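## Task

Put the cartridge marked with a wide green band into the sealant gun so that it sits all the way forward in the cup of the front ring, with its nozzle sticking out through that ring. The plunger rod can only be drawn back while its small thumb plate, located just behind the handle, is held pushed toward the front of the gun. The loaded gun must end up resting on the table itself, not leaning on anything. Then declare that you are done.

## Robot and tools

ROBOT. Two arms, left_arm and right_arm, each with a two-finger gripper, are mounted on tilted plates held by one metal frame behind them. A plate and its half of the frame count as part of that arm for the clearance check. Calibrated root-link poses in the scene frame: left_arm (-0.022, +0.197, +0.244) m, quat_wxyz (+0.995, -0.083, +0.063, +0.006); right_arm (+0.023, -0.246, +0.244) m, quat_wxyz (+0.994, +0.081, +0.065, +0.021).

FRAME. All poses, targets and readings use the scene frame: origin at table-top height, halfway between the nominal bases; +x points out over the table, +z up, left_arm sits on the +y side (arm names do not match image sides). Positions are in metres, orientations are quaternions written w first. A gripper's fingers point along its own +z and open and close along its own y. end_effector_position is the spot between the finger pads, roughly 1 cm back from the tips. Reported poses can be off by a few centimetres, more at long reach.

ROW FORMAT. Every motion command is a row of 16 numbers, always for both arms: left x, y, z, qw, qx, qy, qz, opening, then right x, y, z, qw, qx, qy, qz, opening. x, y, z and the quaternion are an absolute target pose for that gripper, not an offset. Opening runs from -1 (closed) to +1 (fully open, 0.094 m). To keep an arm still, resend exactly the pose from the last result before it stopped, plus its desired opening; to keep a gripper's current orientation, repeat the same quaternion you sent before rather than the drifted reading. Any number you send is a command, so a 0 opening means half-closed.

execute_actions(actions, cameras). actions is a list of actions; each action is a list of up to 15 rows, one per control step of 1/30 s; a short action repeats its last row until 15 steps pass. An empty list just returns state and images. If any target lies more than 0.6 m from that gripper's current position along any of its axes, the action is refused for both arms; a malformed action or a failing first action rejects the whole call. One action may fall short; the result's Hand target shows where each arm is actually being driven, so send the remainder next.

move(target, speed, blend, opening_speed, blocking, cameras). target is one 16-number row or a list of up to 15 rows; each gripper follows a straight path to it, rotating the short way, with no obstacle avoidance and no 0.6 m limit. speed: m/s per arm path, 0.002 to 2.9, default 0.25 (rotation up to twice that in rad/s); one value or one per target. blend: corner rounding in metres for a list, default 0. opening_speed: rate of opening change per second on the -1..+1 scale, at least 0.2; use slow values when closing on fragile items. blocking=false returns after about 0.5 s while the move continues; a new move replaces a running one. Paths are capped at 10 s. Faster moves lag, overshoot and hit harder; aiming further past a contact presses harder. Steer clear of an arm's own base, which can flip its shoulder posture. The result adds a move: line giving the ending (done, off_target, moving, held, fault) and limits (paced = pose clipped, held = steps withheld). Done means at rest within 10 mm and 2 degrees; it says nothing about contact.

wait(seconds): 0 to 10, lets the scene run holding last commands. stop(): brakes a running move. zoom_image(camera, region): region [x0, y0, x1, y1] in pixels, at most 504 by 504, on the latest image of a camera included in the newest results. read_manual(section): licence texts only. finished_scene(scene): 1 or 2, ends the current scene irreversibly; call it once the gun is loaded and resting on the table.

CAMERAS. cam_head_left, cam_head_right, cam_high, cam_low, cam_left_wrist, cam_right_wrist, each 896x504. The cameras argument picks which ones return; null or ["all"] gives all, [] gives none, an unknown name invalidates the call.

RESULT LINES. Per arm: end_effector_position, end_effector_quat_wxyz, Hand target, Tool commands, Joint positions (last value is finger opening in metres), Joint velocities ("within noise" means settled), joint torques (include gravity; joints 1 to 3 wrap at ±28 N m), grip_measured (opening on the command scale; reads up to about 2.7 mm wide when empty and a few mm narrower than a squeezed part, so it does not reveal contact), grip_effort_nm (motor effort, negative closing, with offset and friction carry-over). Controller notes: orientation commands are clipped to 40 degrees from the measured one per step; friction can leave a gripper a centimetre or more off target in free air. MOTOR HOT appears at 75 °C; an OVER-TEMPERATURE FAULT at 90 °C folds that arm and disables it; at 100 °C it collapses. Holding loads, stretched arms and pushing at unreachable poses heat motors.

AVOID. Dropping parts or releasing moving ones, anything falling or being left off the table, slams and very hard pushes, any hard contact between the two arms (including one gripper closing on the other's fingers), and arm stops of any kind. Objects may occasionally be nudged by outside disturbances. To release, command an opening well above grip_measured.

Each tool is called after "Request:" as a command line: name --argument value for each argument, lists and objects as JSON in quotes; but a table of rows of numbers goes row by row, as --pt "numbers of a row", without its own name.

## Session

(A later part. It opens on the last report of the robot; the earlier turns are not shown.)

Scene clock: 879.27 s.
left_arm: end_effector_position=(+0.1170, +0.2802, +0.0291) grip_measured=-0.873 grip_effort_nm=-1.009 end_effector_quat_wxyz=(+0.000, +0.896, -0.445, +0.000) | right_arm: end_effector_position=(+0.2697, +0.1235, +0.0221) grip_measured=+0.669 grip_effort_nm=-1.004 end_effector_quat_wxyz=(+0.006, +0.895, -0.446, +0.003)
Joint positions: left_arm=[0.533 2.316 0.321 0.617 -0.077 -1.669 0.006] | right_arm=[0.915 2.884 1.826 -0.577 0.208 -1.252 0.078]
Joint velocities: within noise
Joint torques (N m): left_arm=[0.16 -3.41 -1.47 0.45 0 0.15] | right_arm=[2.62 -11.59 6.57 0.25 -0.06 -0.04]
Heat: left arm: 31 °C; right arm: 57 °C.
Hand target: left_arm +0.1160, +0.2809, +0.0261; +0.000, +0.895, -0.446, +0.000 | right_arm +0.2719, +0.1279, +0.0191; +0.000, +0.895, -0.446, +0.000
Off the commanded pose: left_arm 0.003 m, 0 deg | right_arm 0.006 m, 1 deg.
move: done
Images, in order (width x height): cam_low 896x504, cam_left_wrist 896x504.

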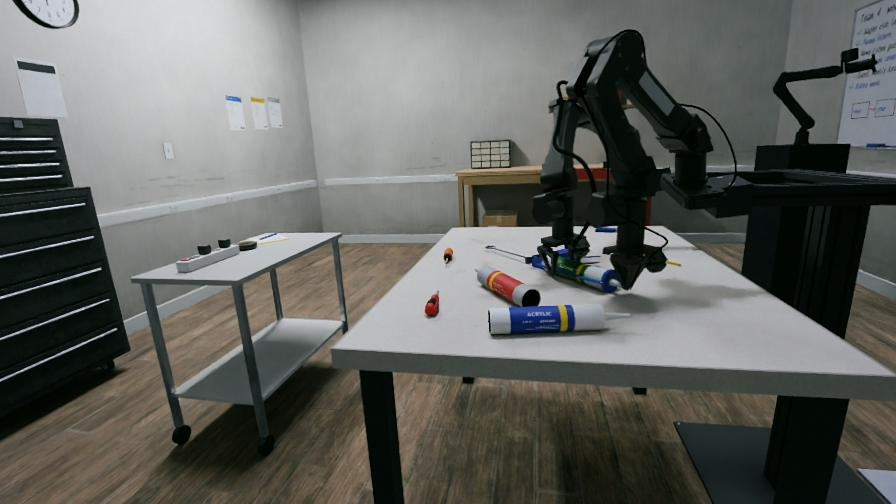

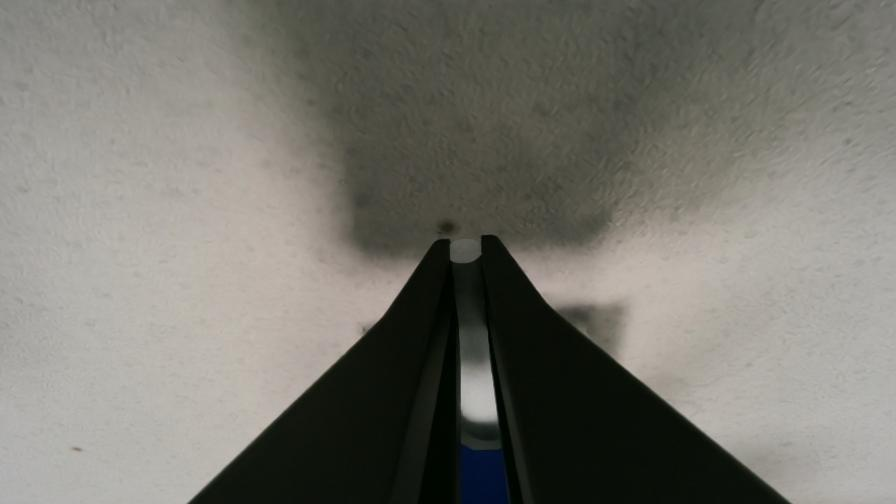

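Request:
move --pt "0.116 0.281 0.037 0 0.8949 -0.4462 0 -0.95 0.272 0.128 0.019 0 0.8949 -0.4462 0 0.55" --pt "0.112 0.287 0.040 0 0.8949 -0.4462 0 -0.95 0.272 0.128 0.019 0 0.8949 -0.4462 0 0.55" --speed 0.03 --cameras '["cam_left_wrist","cam_low"]'

Request:
zoom_image --camera "cam_low" --region '[570, 245, 640, 300]'

Scene clock: 883.30 s.
left_arm: end_effector_position=(+0.1145, +0.2838, +0.0343) grip_measured=-0.875 grip_effort_nm=-1.028 end_effector_quat_wxyz=(+0.004, +0.897, -0.442, +0.005) | right_arm: end_effector_position=(+0.2697, +0.1235, +0.0221) grip_measured=+0.669 grip_effort_nm=-1.004 end_effector_quat_wxyz=(+0.006, +0.895, -0.446, +0.003)
Joint positions: left_arm=[0.57 2.278 0.308 0.594 -0.058 -1.638 0.006] | right_arm=[0.915 2.884 1.826 -0.577 0.208 -1.252 0.078]
Joint velocities: within noise
Joint torques (N m): left_arm=[0.28 -7.54 -3.26 0.13 -0.11 0.23] | right_arm=[2.61 -11.59 6.54 0.27 -0.05 -0.04]
Heat: left arm: 31 °C; right arm: 57 °C.
Hand target: left_arm +0.1120, +0.2869, +0.0396; +0.000, +0.895, -0.446, +0.000 | right_arm +0.2719, +0.1279, +0.0191; +0.000, +0.895, -0.446, +0.000
Off the commanded pose: left_arm 0.007 m, 1 deg | right_arm 0.006 m, 1 deg.
move: done
Images, in order (width x height): cam_low 896x504, cam_left_wrist 896x504.

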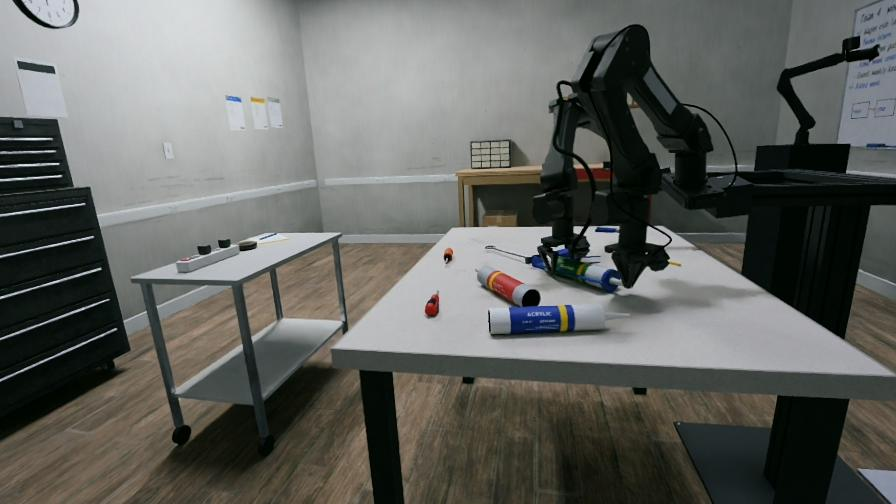

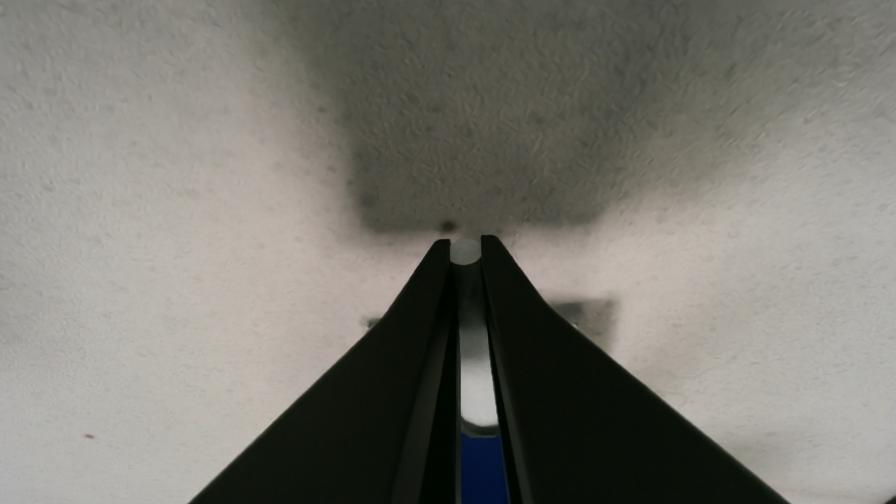

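Scaled by 7.200 from the camera's 896x504 image, which has a finer 1280x720 frame.

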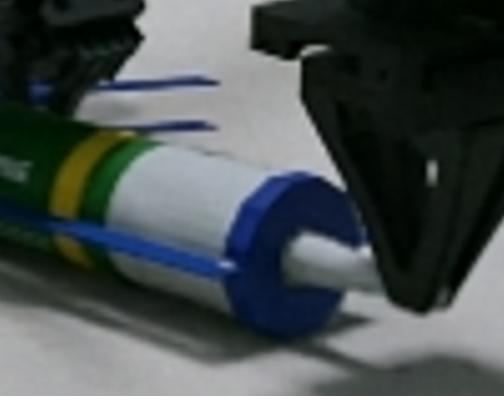

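Request:
move --pt "0.112 0.287 0.043 0 0.8949 -0.4462 0 -0.95 0.272 0.128 0.019 0 0.8949 -0.4462 0 0.55" --pt "0.108 0.294 0.043 0 0.8949 -0.4462 0 -0.95 0.272 0.128 0.019 0 0.8949 -0.4462 0 0.55" --speed 0.03 --cameras '["cam_left_wrist","cam_low","cam_right_wrist"]'

Request:
zoom_image --camera "cam_low" --region '[570, 245, 640, 300]'

Scene clock: 887.73 s.
left_arm: end_effector_position=(+0.1108, +0.2862, +0.0371) grip_measured=-0.875 grip_effort_nm=-1.033 end_effector_quat_wxyz=(+0.011, +0.897, -0.443, +0.010) | right_arm: end_effector_position=(+0.2687, +0.1240, +0.0225) grip_measured=+0.669 grip_effort_nm=-1.013 end_effector_quat_wxyz=(+0.006, +0.895, -0.445, -0.001)
Joint positions: left_arm=[0.612 2.255 0.303 0.57 -0.032 -1.595 0.006] | right_arm=[0.915 2.884 1.828 -0.582 0.202 -1.254 0.078]
Joint velocities: within noise
Joint torques (N m): left_arm=[0.73 -7.68 -2.89 0.14 -0.24 0.27] | right_arm=[2.59 -11.6 6.39 0.31 0.01 -0.04]
Heat: left arm: 32 °C; right arm: 57 °C.
Hand target: left_arm +0.1080, +0.2937, +0.0425; +0.000, +0.895, -0.446, +0.000 | right_arm +0.2718, +0.1279, +0.0191; +0.000, +0.895, -0.446, +0.000
Off the commanded pose: left_arm 0.010 m, 2 deg | right_arm 0.006 m, 1 deg.
move: done
Images, in order (width x height): cam_low 896x504, cam_left_wrist 896x504, cam_right_wrist 896x504.

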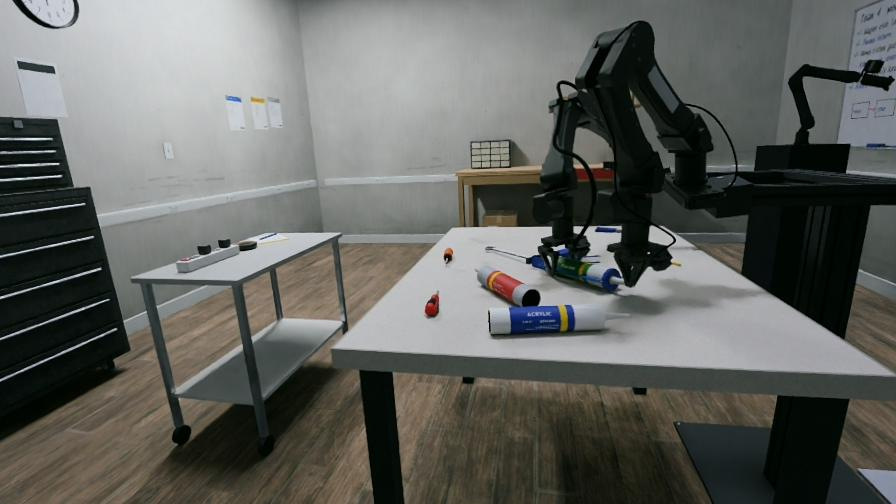

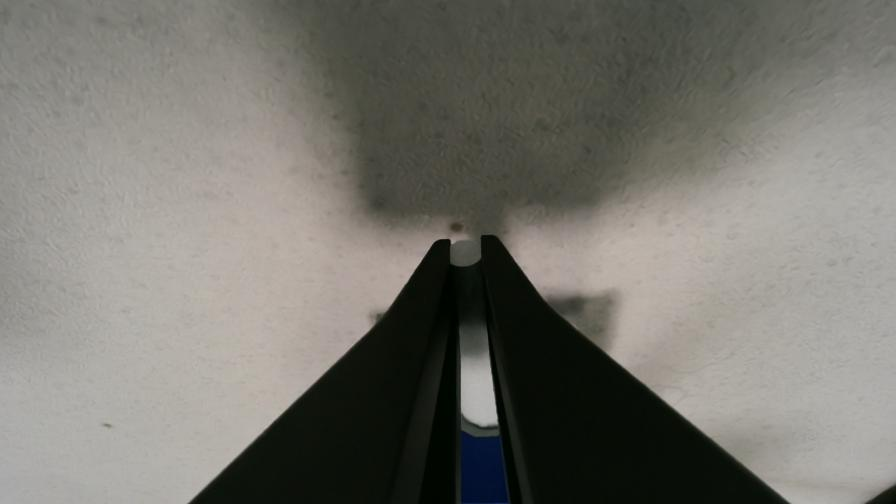

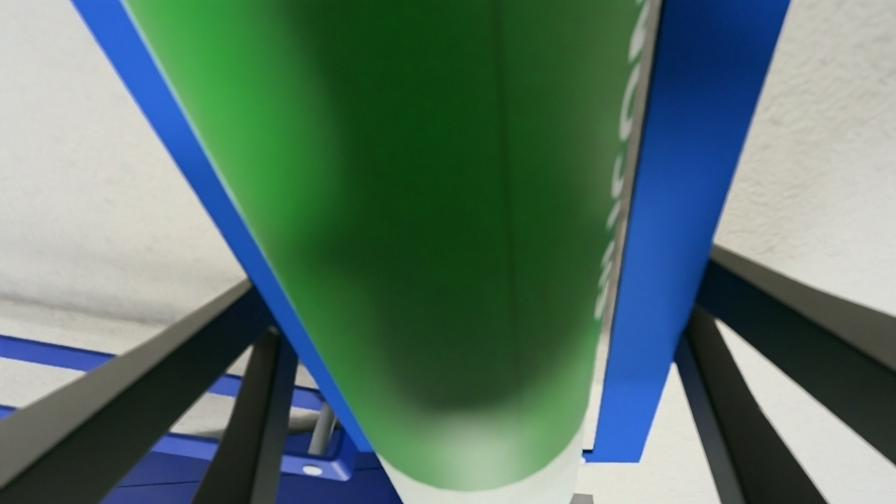

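Scaled by 7.200 from the camera's 896x504 image, which has a finer 1280x720 frame.

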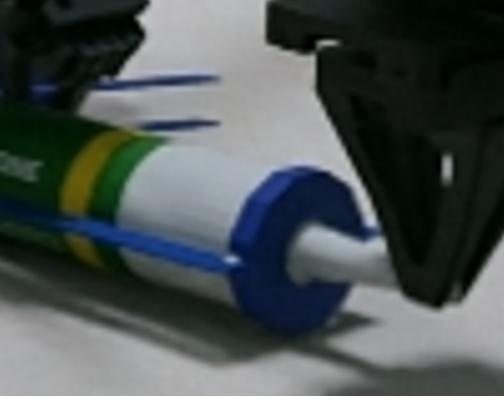

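Request:
move --target '[0.109,0.291,0.031,0,0.8949,-0.4462,0,-0.95,0.272,0.128,0.019,0,0.8949,-0.4462,0,0.55]' --speed 0.04 --cameras '["cam_low"]'

Request:
move --target '[0.109,0.291,0.031,0,0.8949,-0.4462,0,-0.4,0.272,0.128,0.019,0,0.8949,-0.4462,0,0.85]' --opening_speed 0.6 --cameras '["cam_left_wrist"]'

Request:
move --target '[0.112,0.291,0.13,0,0.8949,-0.4462,0,-0.4,0.272,0.122,0.12,0,0.8949,-0.4462,0,0.85]' --speed 0.2 --cameras '["cam_left_wrist","cam_low","cam_right_wrist"]'

Request:
zoom_image --camera "cam_low" --region '[570, 245, 640, 300]'

Request:
zoom_image --camera "cam_left_wrist" --region '[360, 140, 600, 380]'

Scene clock: 896.50 s.
left_arm: end_effector_position=(+0.1112, +0.2865, +0.0339) grip_measured=-0.875 grip_effort_nm=-1.023 end_effector_quat_wxyz=(+0.009, +0.897, -0.443, +0.011) | right_arm: end_effector_position=(+0.2688, +0.1242, +0.0225) grip_measured=+0.668 grip_effort_nm=-1.004 end_effector_quat_wxyz=(+0.006, +0.895, -0.445, -0.001)
Joint positions: left_arm=[0.613 2.279 0.308 0.593 -0.033 -1.595 0.006] | right_arm=[0.915 2.884 1.828 -0.581 0.202 -1.254 0.078]
Joint velocities: within noise
Joint torques (N m): left_arm=[-0.42 -3.32 -1.59 0.43 -0.27 0.13] | right_arm=[2.62 -11.56 6.38 0.32 0.01 -0.04]
Heat: left arm: 32 °C; right arm: 57 °C.
Hand target: left_arm +0.1091, +0.2909, +0.0312; +0.001, +0.895, -0.446, +0.000 | right_arm +0.2718, +0.1278, +0.0191; +0.000, +0.895, -0.446, +0.000
Off the commanded pose: left_arm 0.006 m, 2 deg | right_arm 0.006 m, 1 deg.
move: done
Images, in order (width x height): cam_low 896x504.

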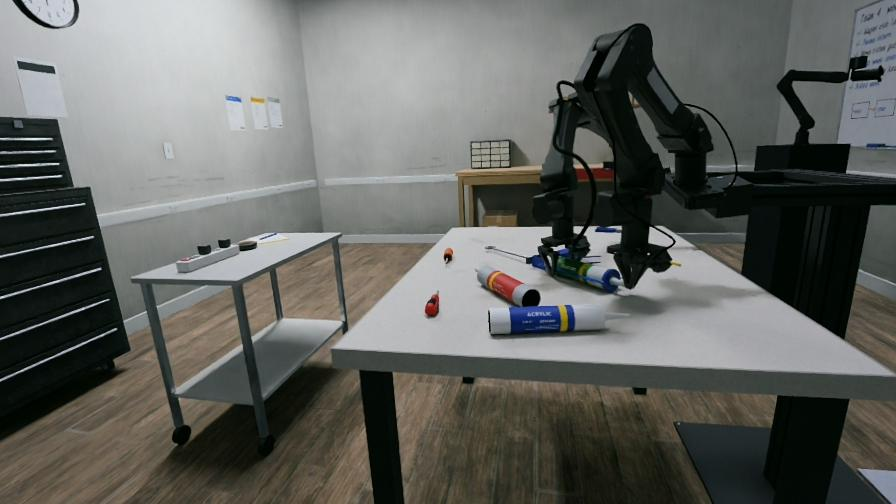

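Scene clock: 897.63 s.
left_arm: end_effector_position=(+0.1104, +0.2894, +0.0338) grip_measured=-0.403 grip_effort_nm=0.149 end_effector_quat_wxyz=(+0.004, +0.897, -0.443, +0.005) | right_arm: end_effector_position=(+0.2690, +0.1241, +0.0225) grip_measured=+0.847 grip_effort_nm=0.178 end_effector_quat_wxyz=(+0.006, +0.895, -0.445, +0.000)
Joint positions: left_arm=[0.613 2.279 0.308 0.597 -0.048 -1.595 0.028] | right_arm=[0.915 2.884 1.828 -0.581 0.203 -1.254 0.087]
Joint velocities: within noise
Joint torques (N m): left_arm=[-0.42 -3.3 -1.46 0.45 -0.11 0.11] | right_arm=[2.61 -11.6 6.31 0.28 0.02 -0.02]
Heat: left arm: 32 °C; right arm: 57 °C.
Hand target: left_arm +0.1091, +0.2910, +0.0311; +0.000, +0.895, -0.446, +0.000 | right_arm +0.2718, +0.1278, +0.0191; +0.000, +0.895, -0.446, +0.000
Off the commanded pose: left_arm 0.004 m, 1 deg | right_arm 0.006 m, 1 deg.
move: done
Images, in order (width x height): cam_left_wrist 896x504.

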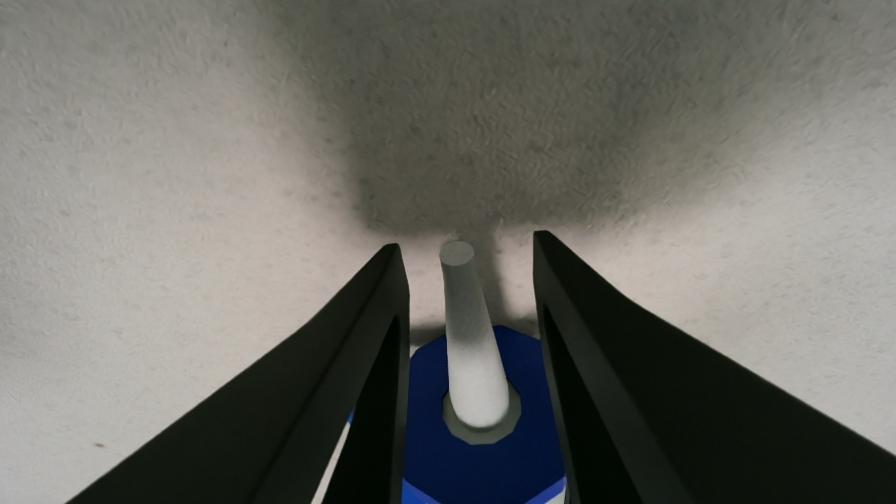

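Scene clock: 899.23 s.
left_arm: end_effector_position=(+0.1067, +0.2867, +0.1256) grip_measured=-0.403 grip_effort_nm=0.144 end_effector_quat_wxyz=(+0.009, +0.894, -0.447, +0.001) | right_arm: end_effector_position=(+0.2769, +0.1177, +0.1074) grip_measured=+0.847 grip_effort_nm=0.164 end_effector_quat_wxyz=(+0.004, +0.892, -0.451, +0.001)
Joint positions: left_arm=[0.571 1.549 0.225 -0.065 -0.058 -1.626 0.028] | right_arm=[0.931 2.65 1.745 -0.73 0.203 -1.225 0.087]
Joint velocities: within noise
Joint torques (N m): left_arm=[-1.22 -4.52 3.37 0.06 -0.09 -0.15] | right_arm=[4.45 -14.86 4.83 0.01 -0.02 0.09]
Heat: left arm: 32 °C; right arm: 58 °C.
Hand target: left_arm +0.1120, +0.2909, +0.1296; +0.000, +0.895, -0.446, +0.000 | right_arm +0.2720, +0.1219, +0.1196; +0.000, +0.895, -0.446, +0.000
Off the commanded pose: left_arm 0.008 m, 1 deg | right_arm 0.014 m, 1 deg.
move: off_target (right_arm)
Images, in order (width x height): cam_low 896x504, cam_left_wrist 896x504, cam_right_wrist 896x504.

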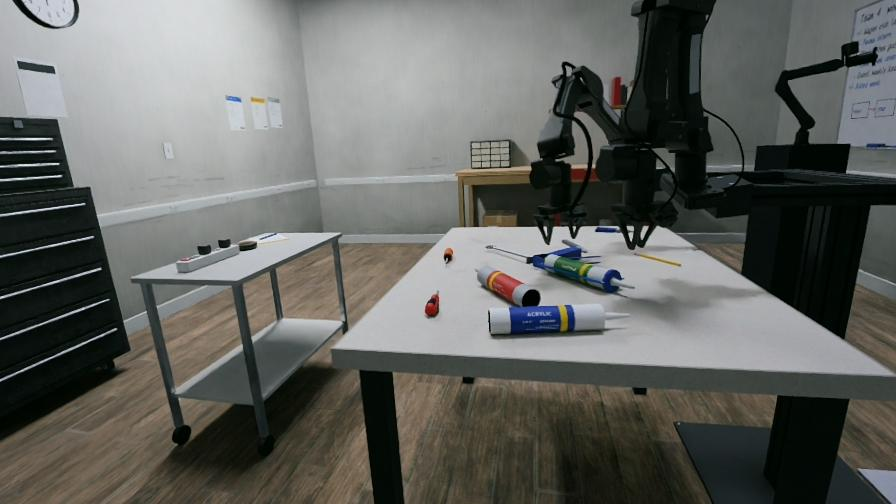

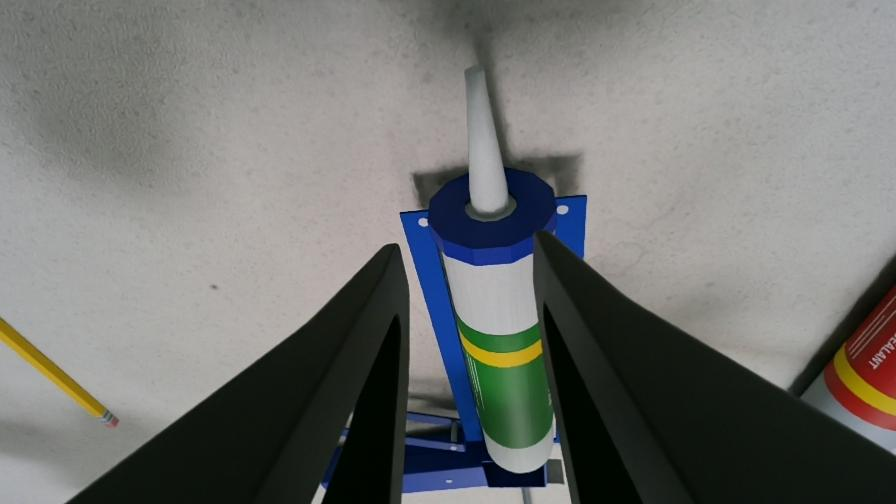

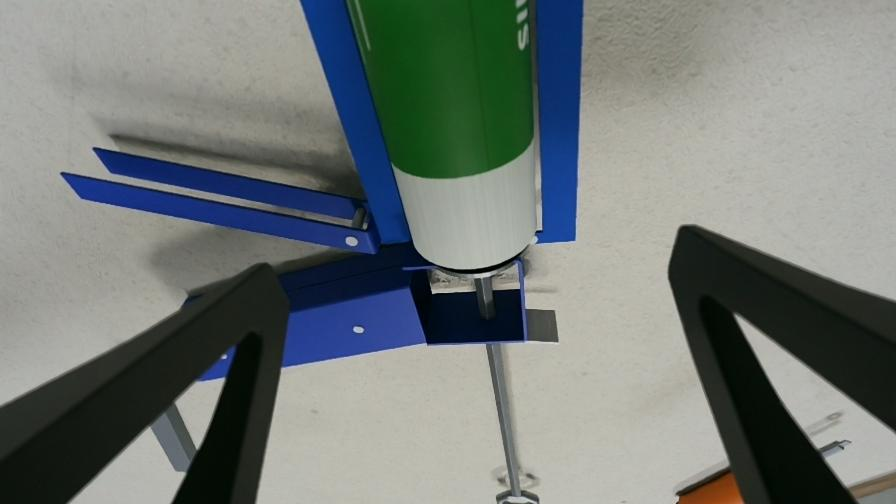

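Scaled by 7.200 from the camera's 896x504 image, which has a finer 1280x720 frame.

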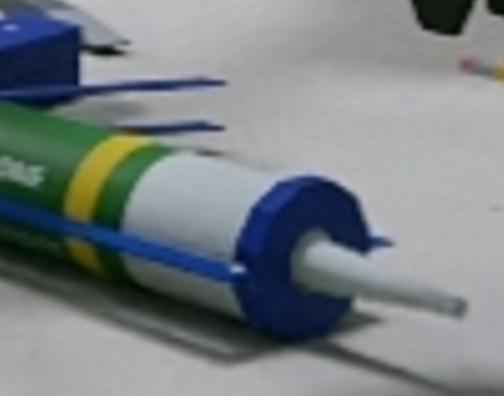

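Scaled by 2.100 from the camera's 896x504 image, which has a finer 1280x720 frame.

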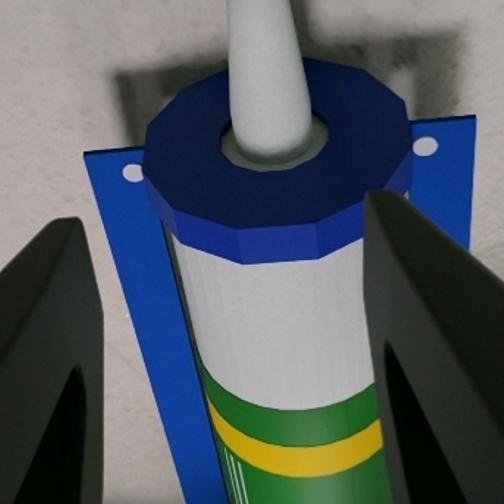

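Request:
move --pt "0.14 0.33 0.22 0 0.8949 -0.4462 0 -0.4 0.27 0.03 0.22 0 0.8949 -0.4462 0 0.5" --pt "0.15 0.34 0.25 0 0.8949 -0.4462 0 0 0.26 -0.22 0.25 0 0.9239 -0.3827 0 0.2" --speed 0.35

Request:
zoom_image --camera "cam_head_right" --region '[370, 150, 600, 300]'

Request:
zoom_image --camera "cam_low" --region '[470, 220, 650, 310]'

Request:
zoom_image --camera "cam_high" --region '[360, 230, 620, 490]'

Scene clock: 913.73 s.
left_arm: end_effector_position=(+0.1451, +0.3332, +0.2385) grip_measured=-0.003 grip_effort_nm=0.154 end_effector_quat_wxyz=(+0.015, +0.895, -0.446, -0.007) | right_arm: end_effector_position=(+0.2669, -0.2198, +0.2480) grip_measured=+0.203 grip_effort_nm=-0.125 end_effector_quat_wxyz=(+0.006, +0.921, -0.389, +0.013)
Joint positions: left_arm=[0.615 1.238 0.654 -0.821 -0.059 -1.587 0.047] | right_arm=[0.23 1.443 0.775 -0.802 0.215 -2.082 0.057]
Joint velocities: within noise
Joint torques (N m): left_arm=[0.51 -5.18 8.23 0.02 -0.01 0.13] | right_arm=[0.51 -6.12 5.24 0 -0.17 -0.08]
Heat: left arm: 32 °C; right arm: 58 °C.
Hand target: left_arm +0.1499, +0.3399, +0.2495; +0.000, +0.895, -0.446, +0.000 | right_arm +0.2601, -0.2197, +0.2499; +0.003, +0.922, -0.386, +0.001
Off the commanded pose: left_arm 0.014 m, 2 deg | right_arm 0.007 m, 2 deg.
joint sent to its limit (right arm) — joint 6 (wrist roll), lower limit. The joint targets still meet the commanded pose.
move: off_target (left_arm); target 2's new opening was sent with left_arm's hand 0.014 m and 2 deg from that target

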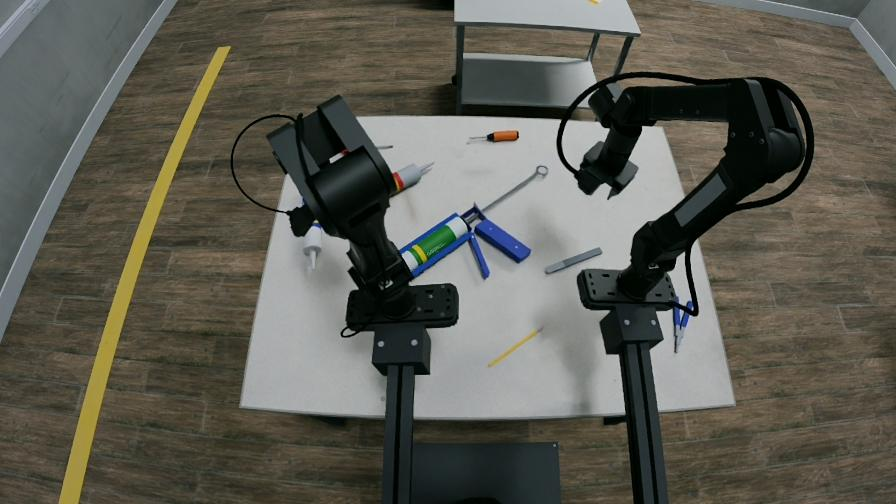

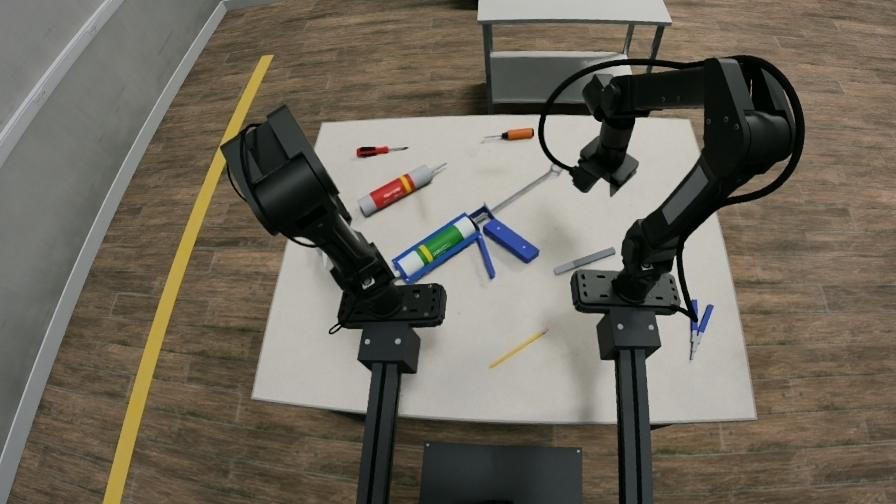

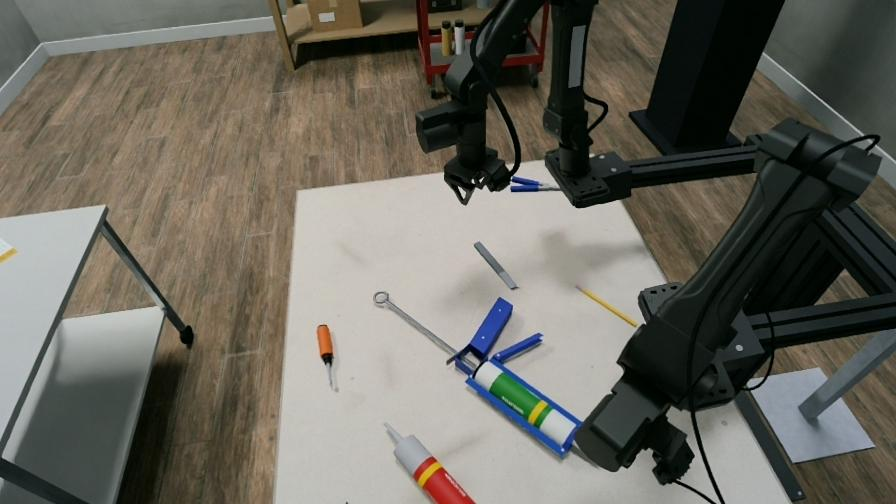

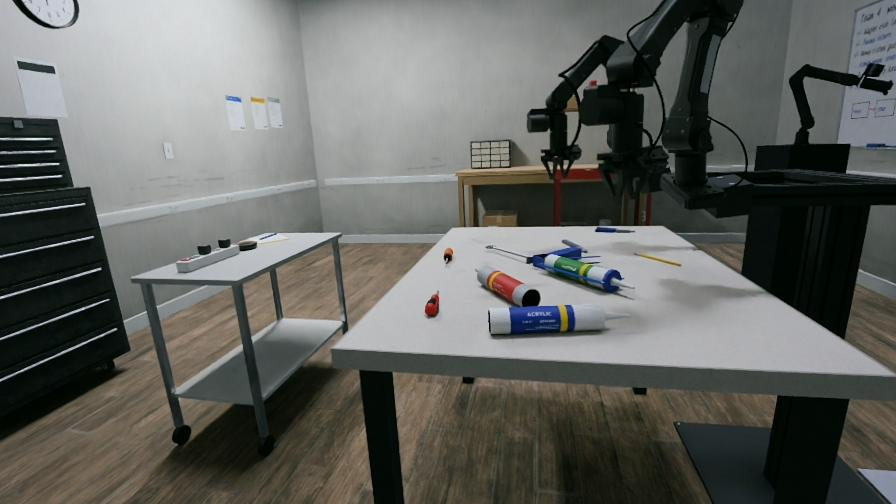

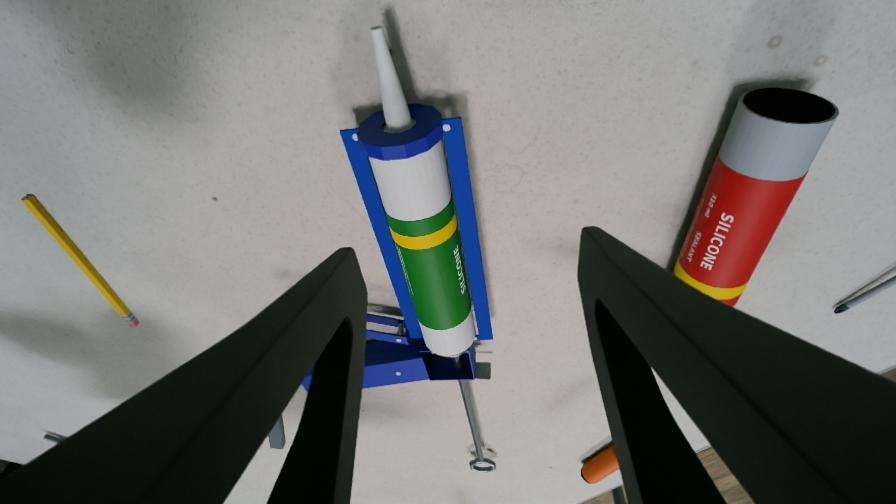

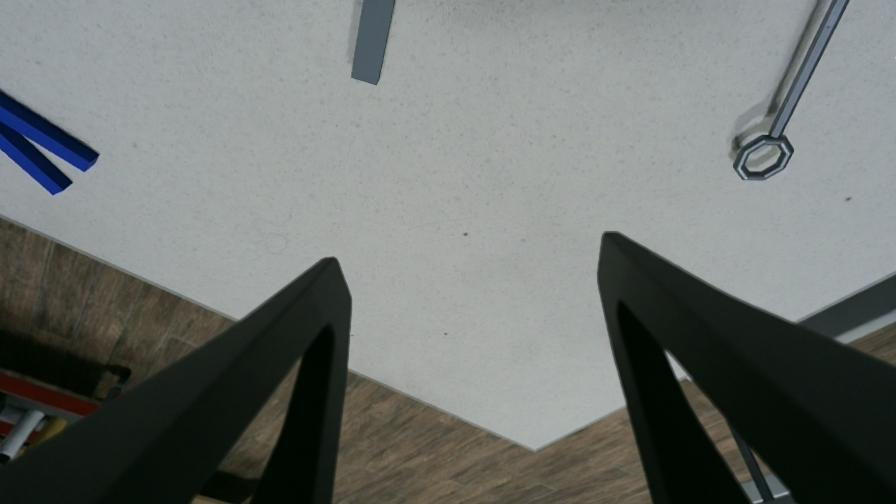

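Scaled by 2.191 from the camera's 896x504 image, which has a finer 1280x720 frame.

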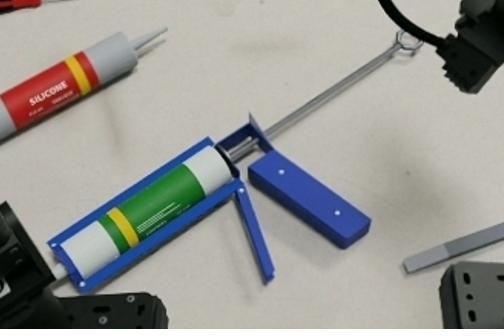

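Scaled by 2.800 from the camera's 896x504 image, which has a finer 1280x720 frame.

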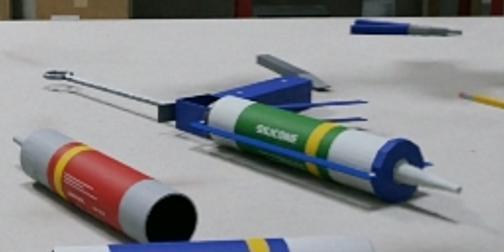

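Scaled by 1.938 from the camera's 896x504 image, which has a finer 1280x720 frame.

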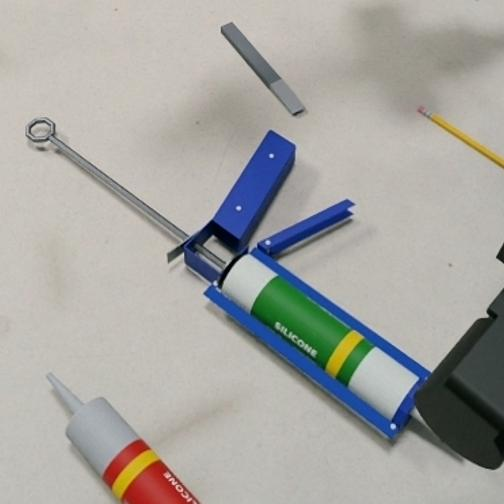

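Request:
finished_scene --scene 2

The scene is finished: the task was done.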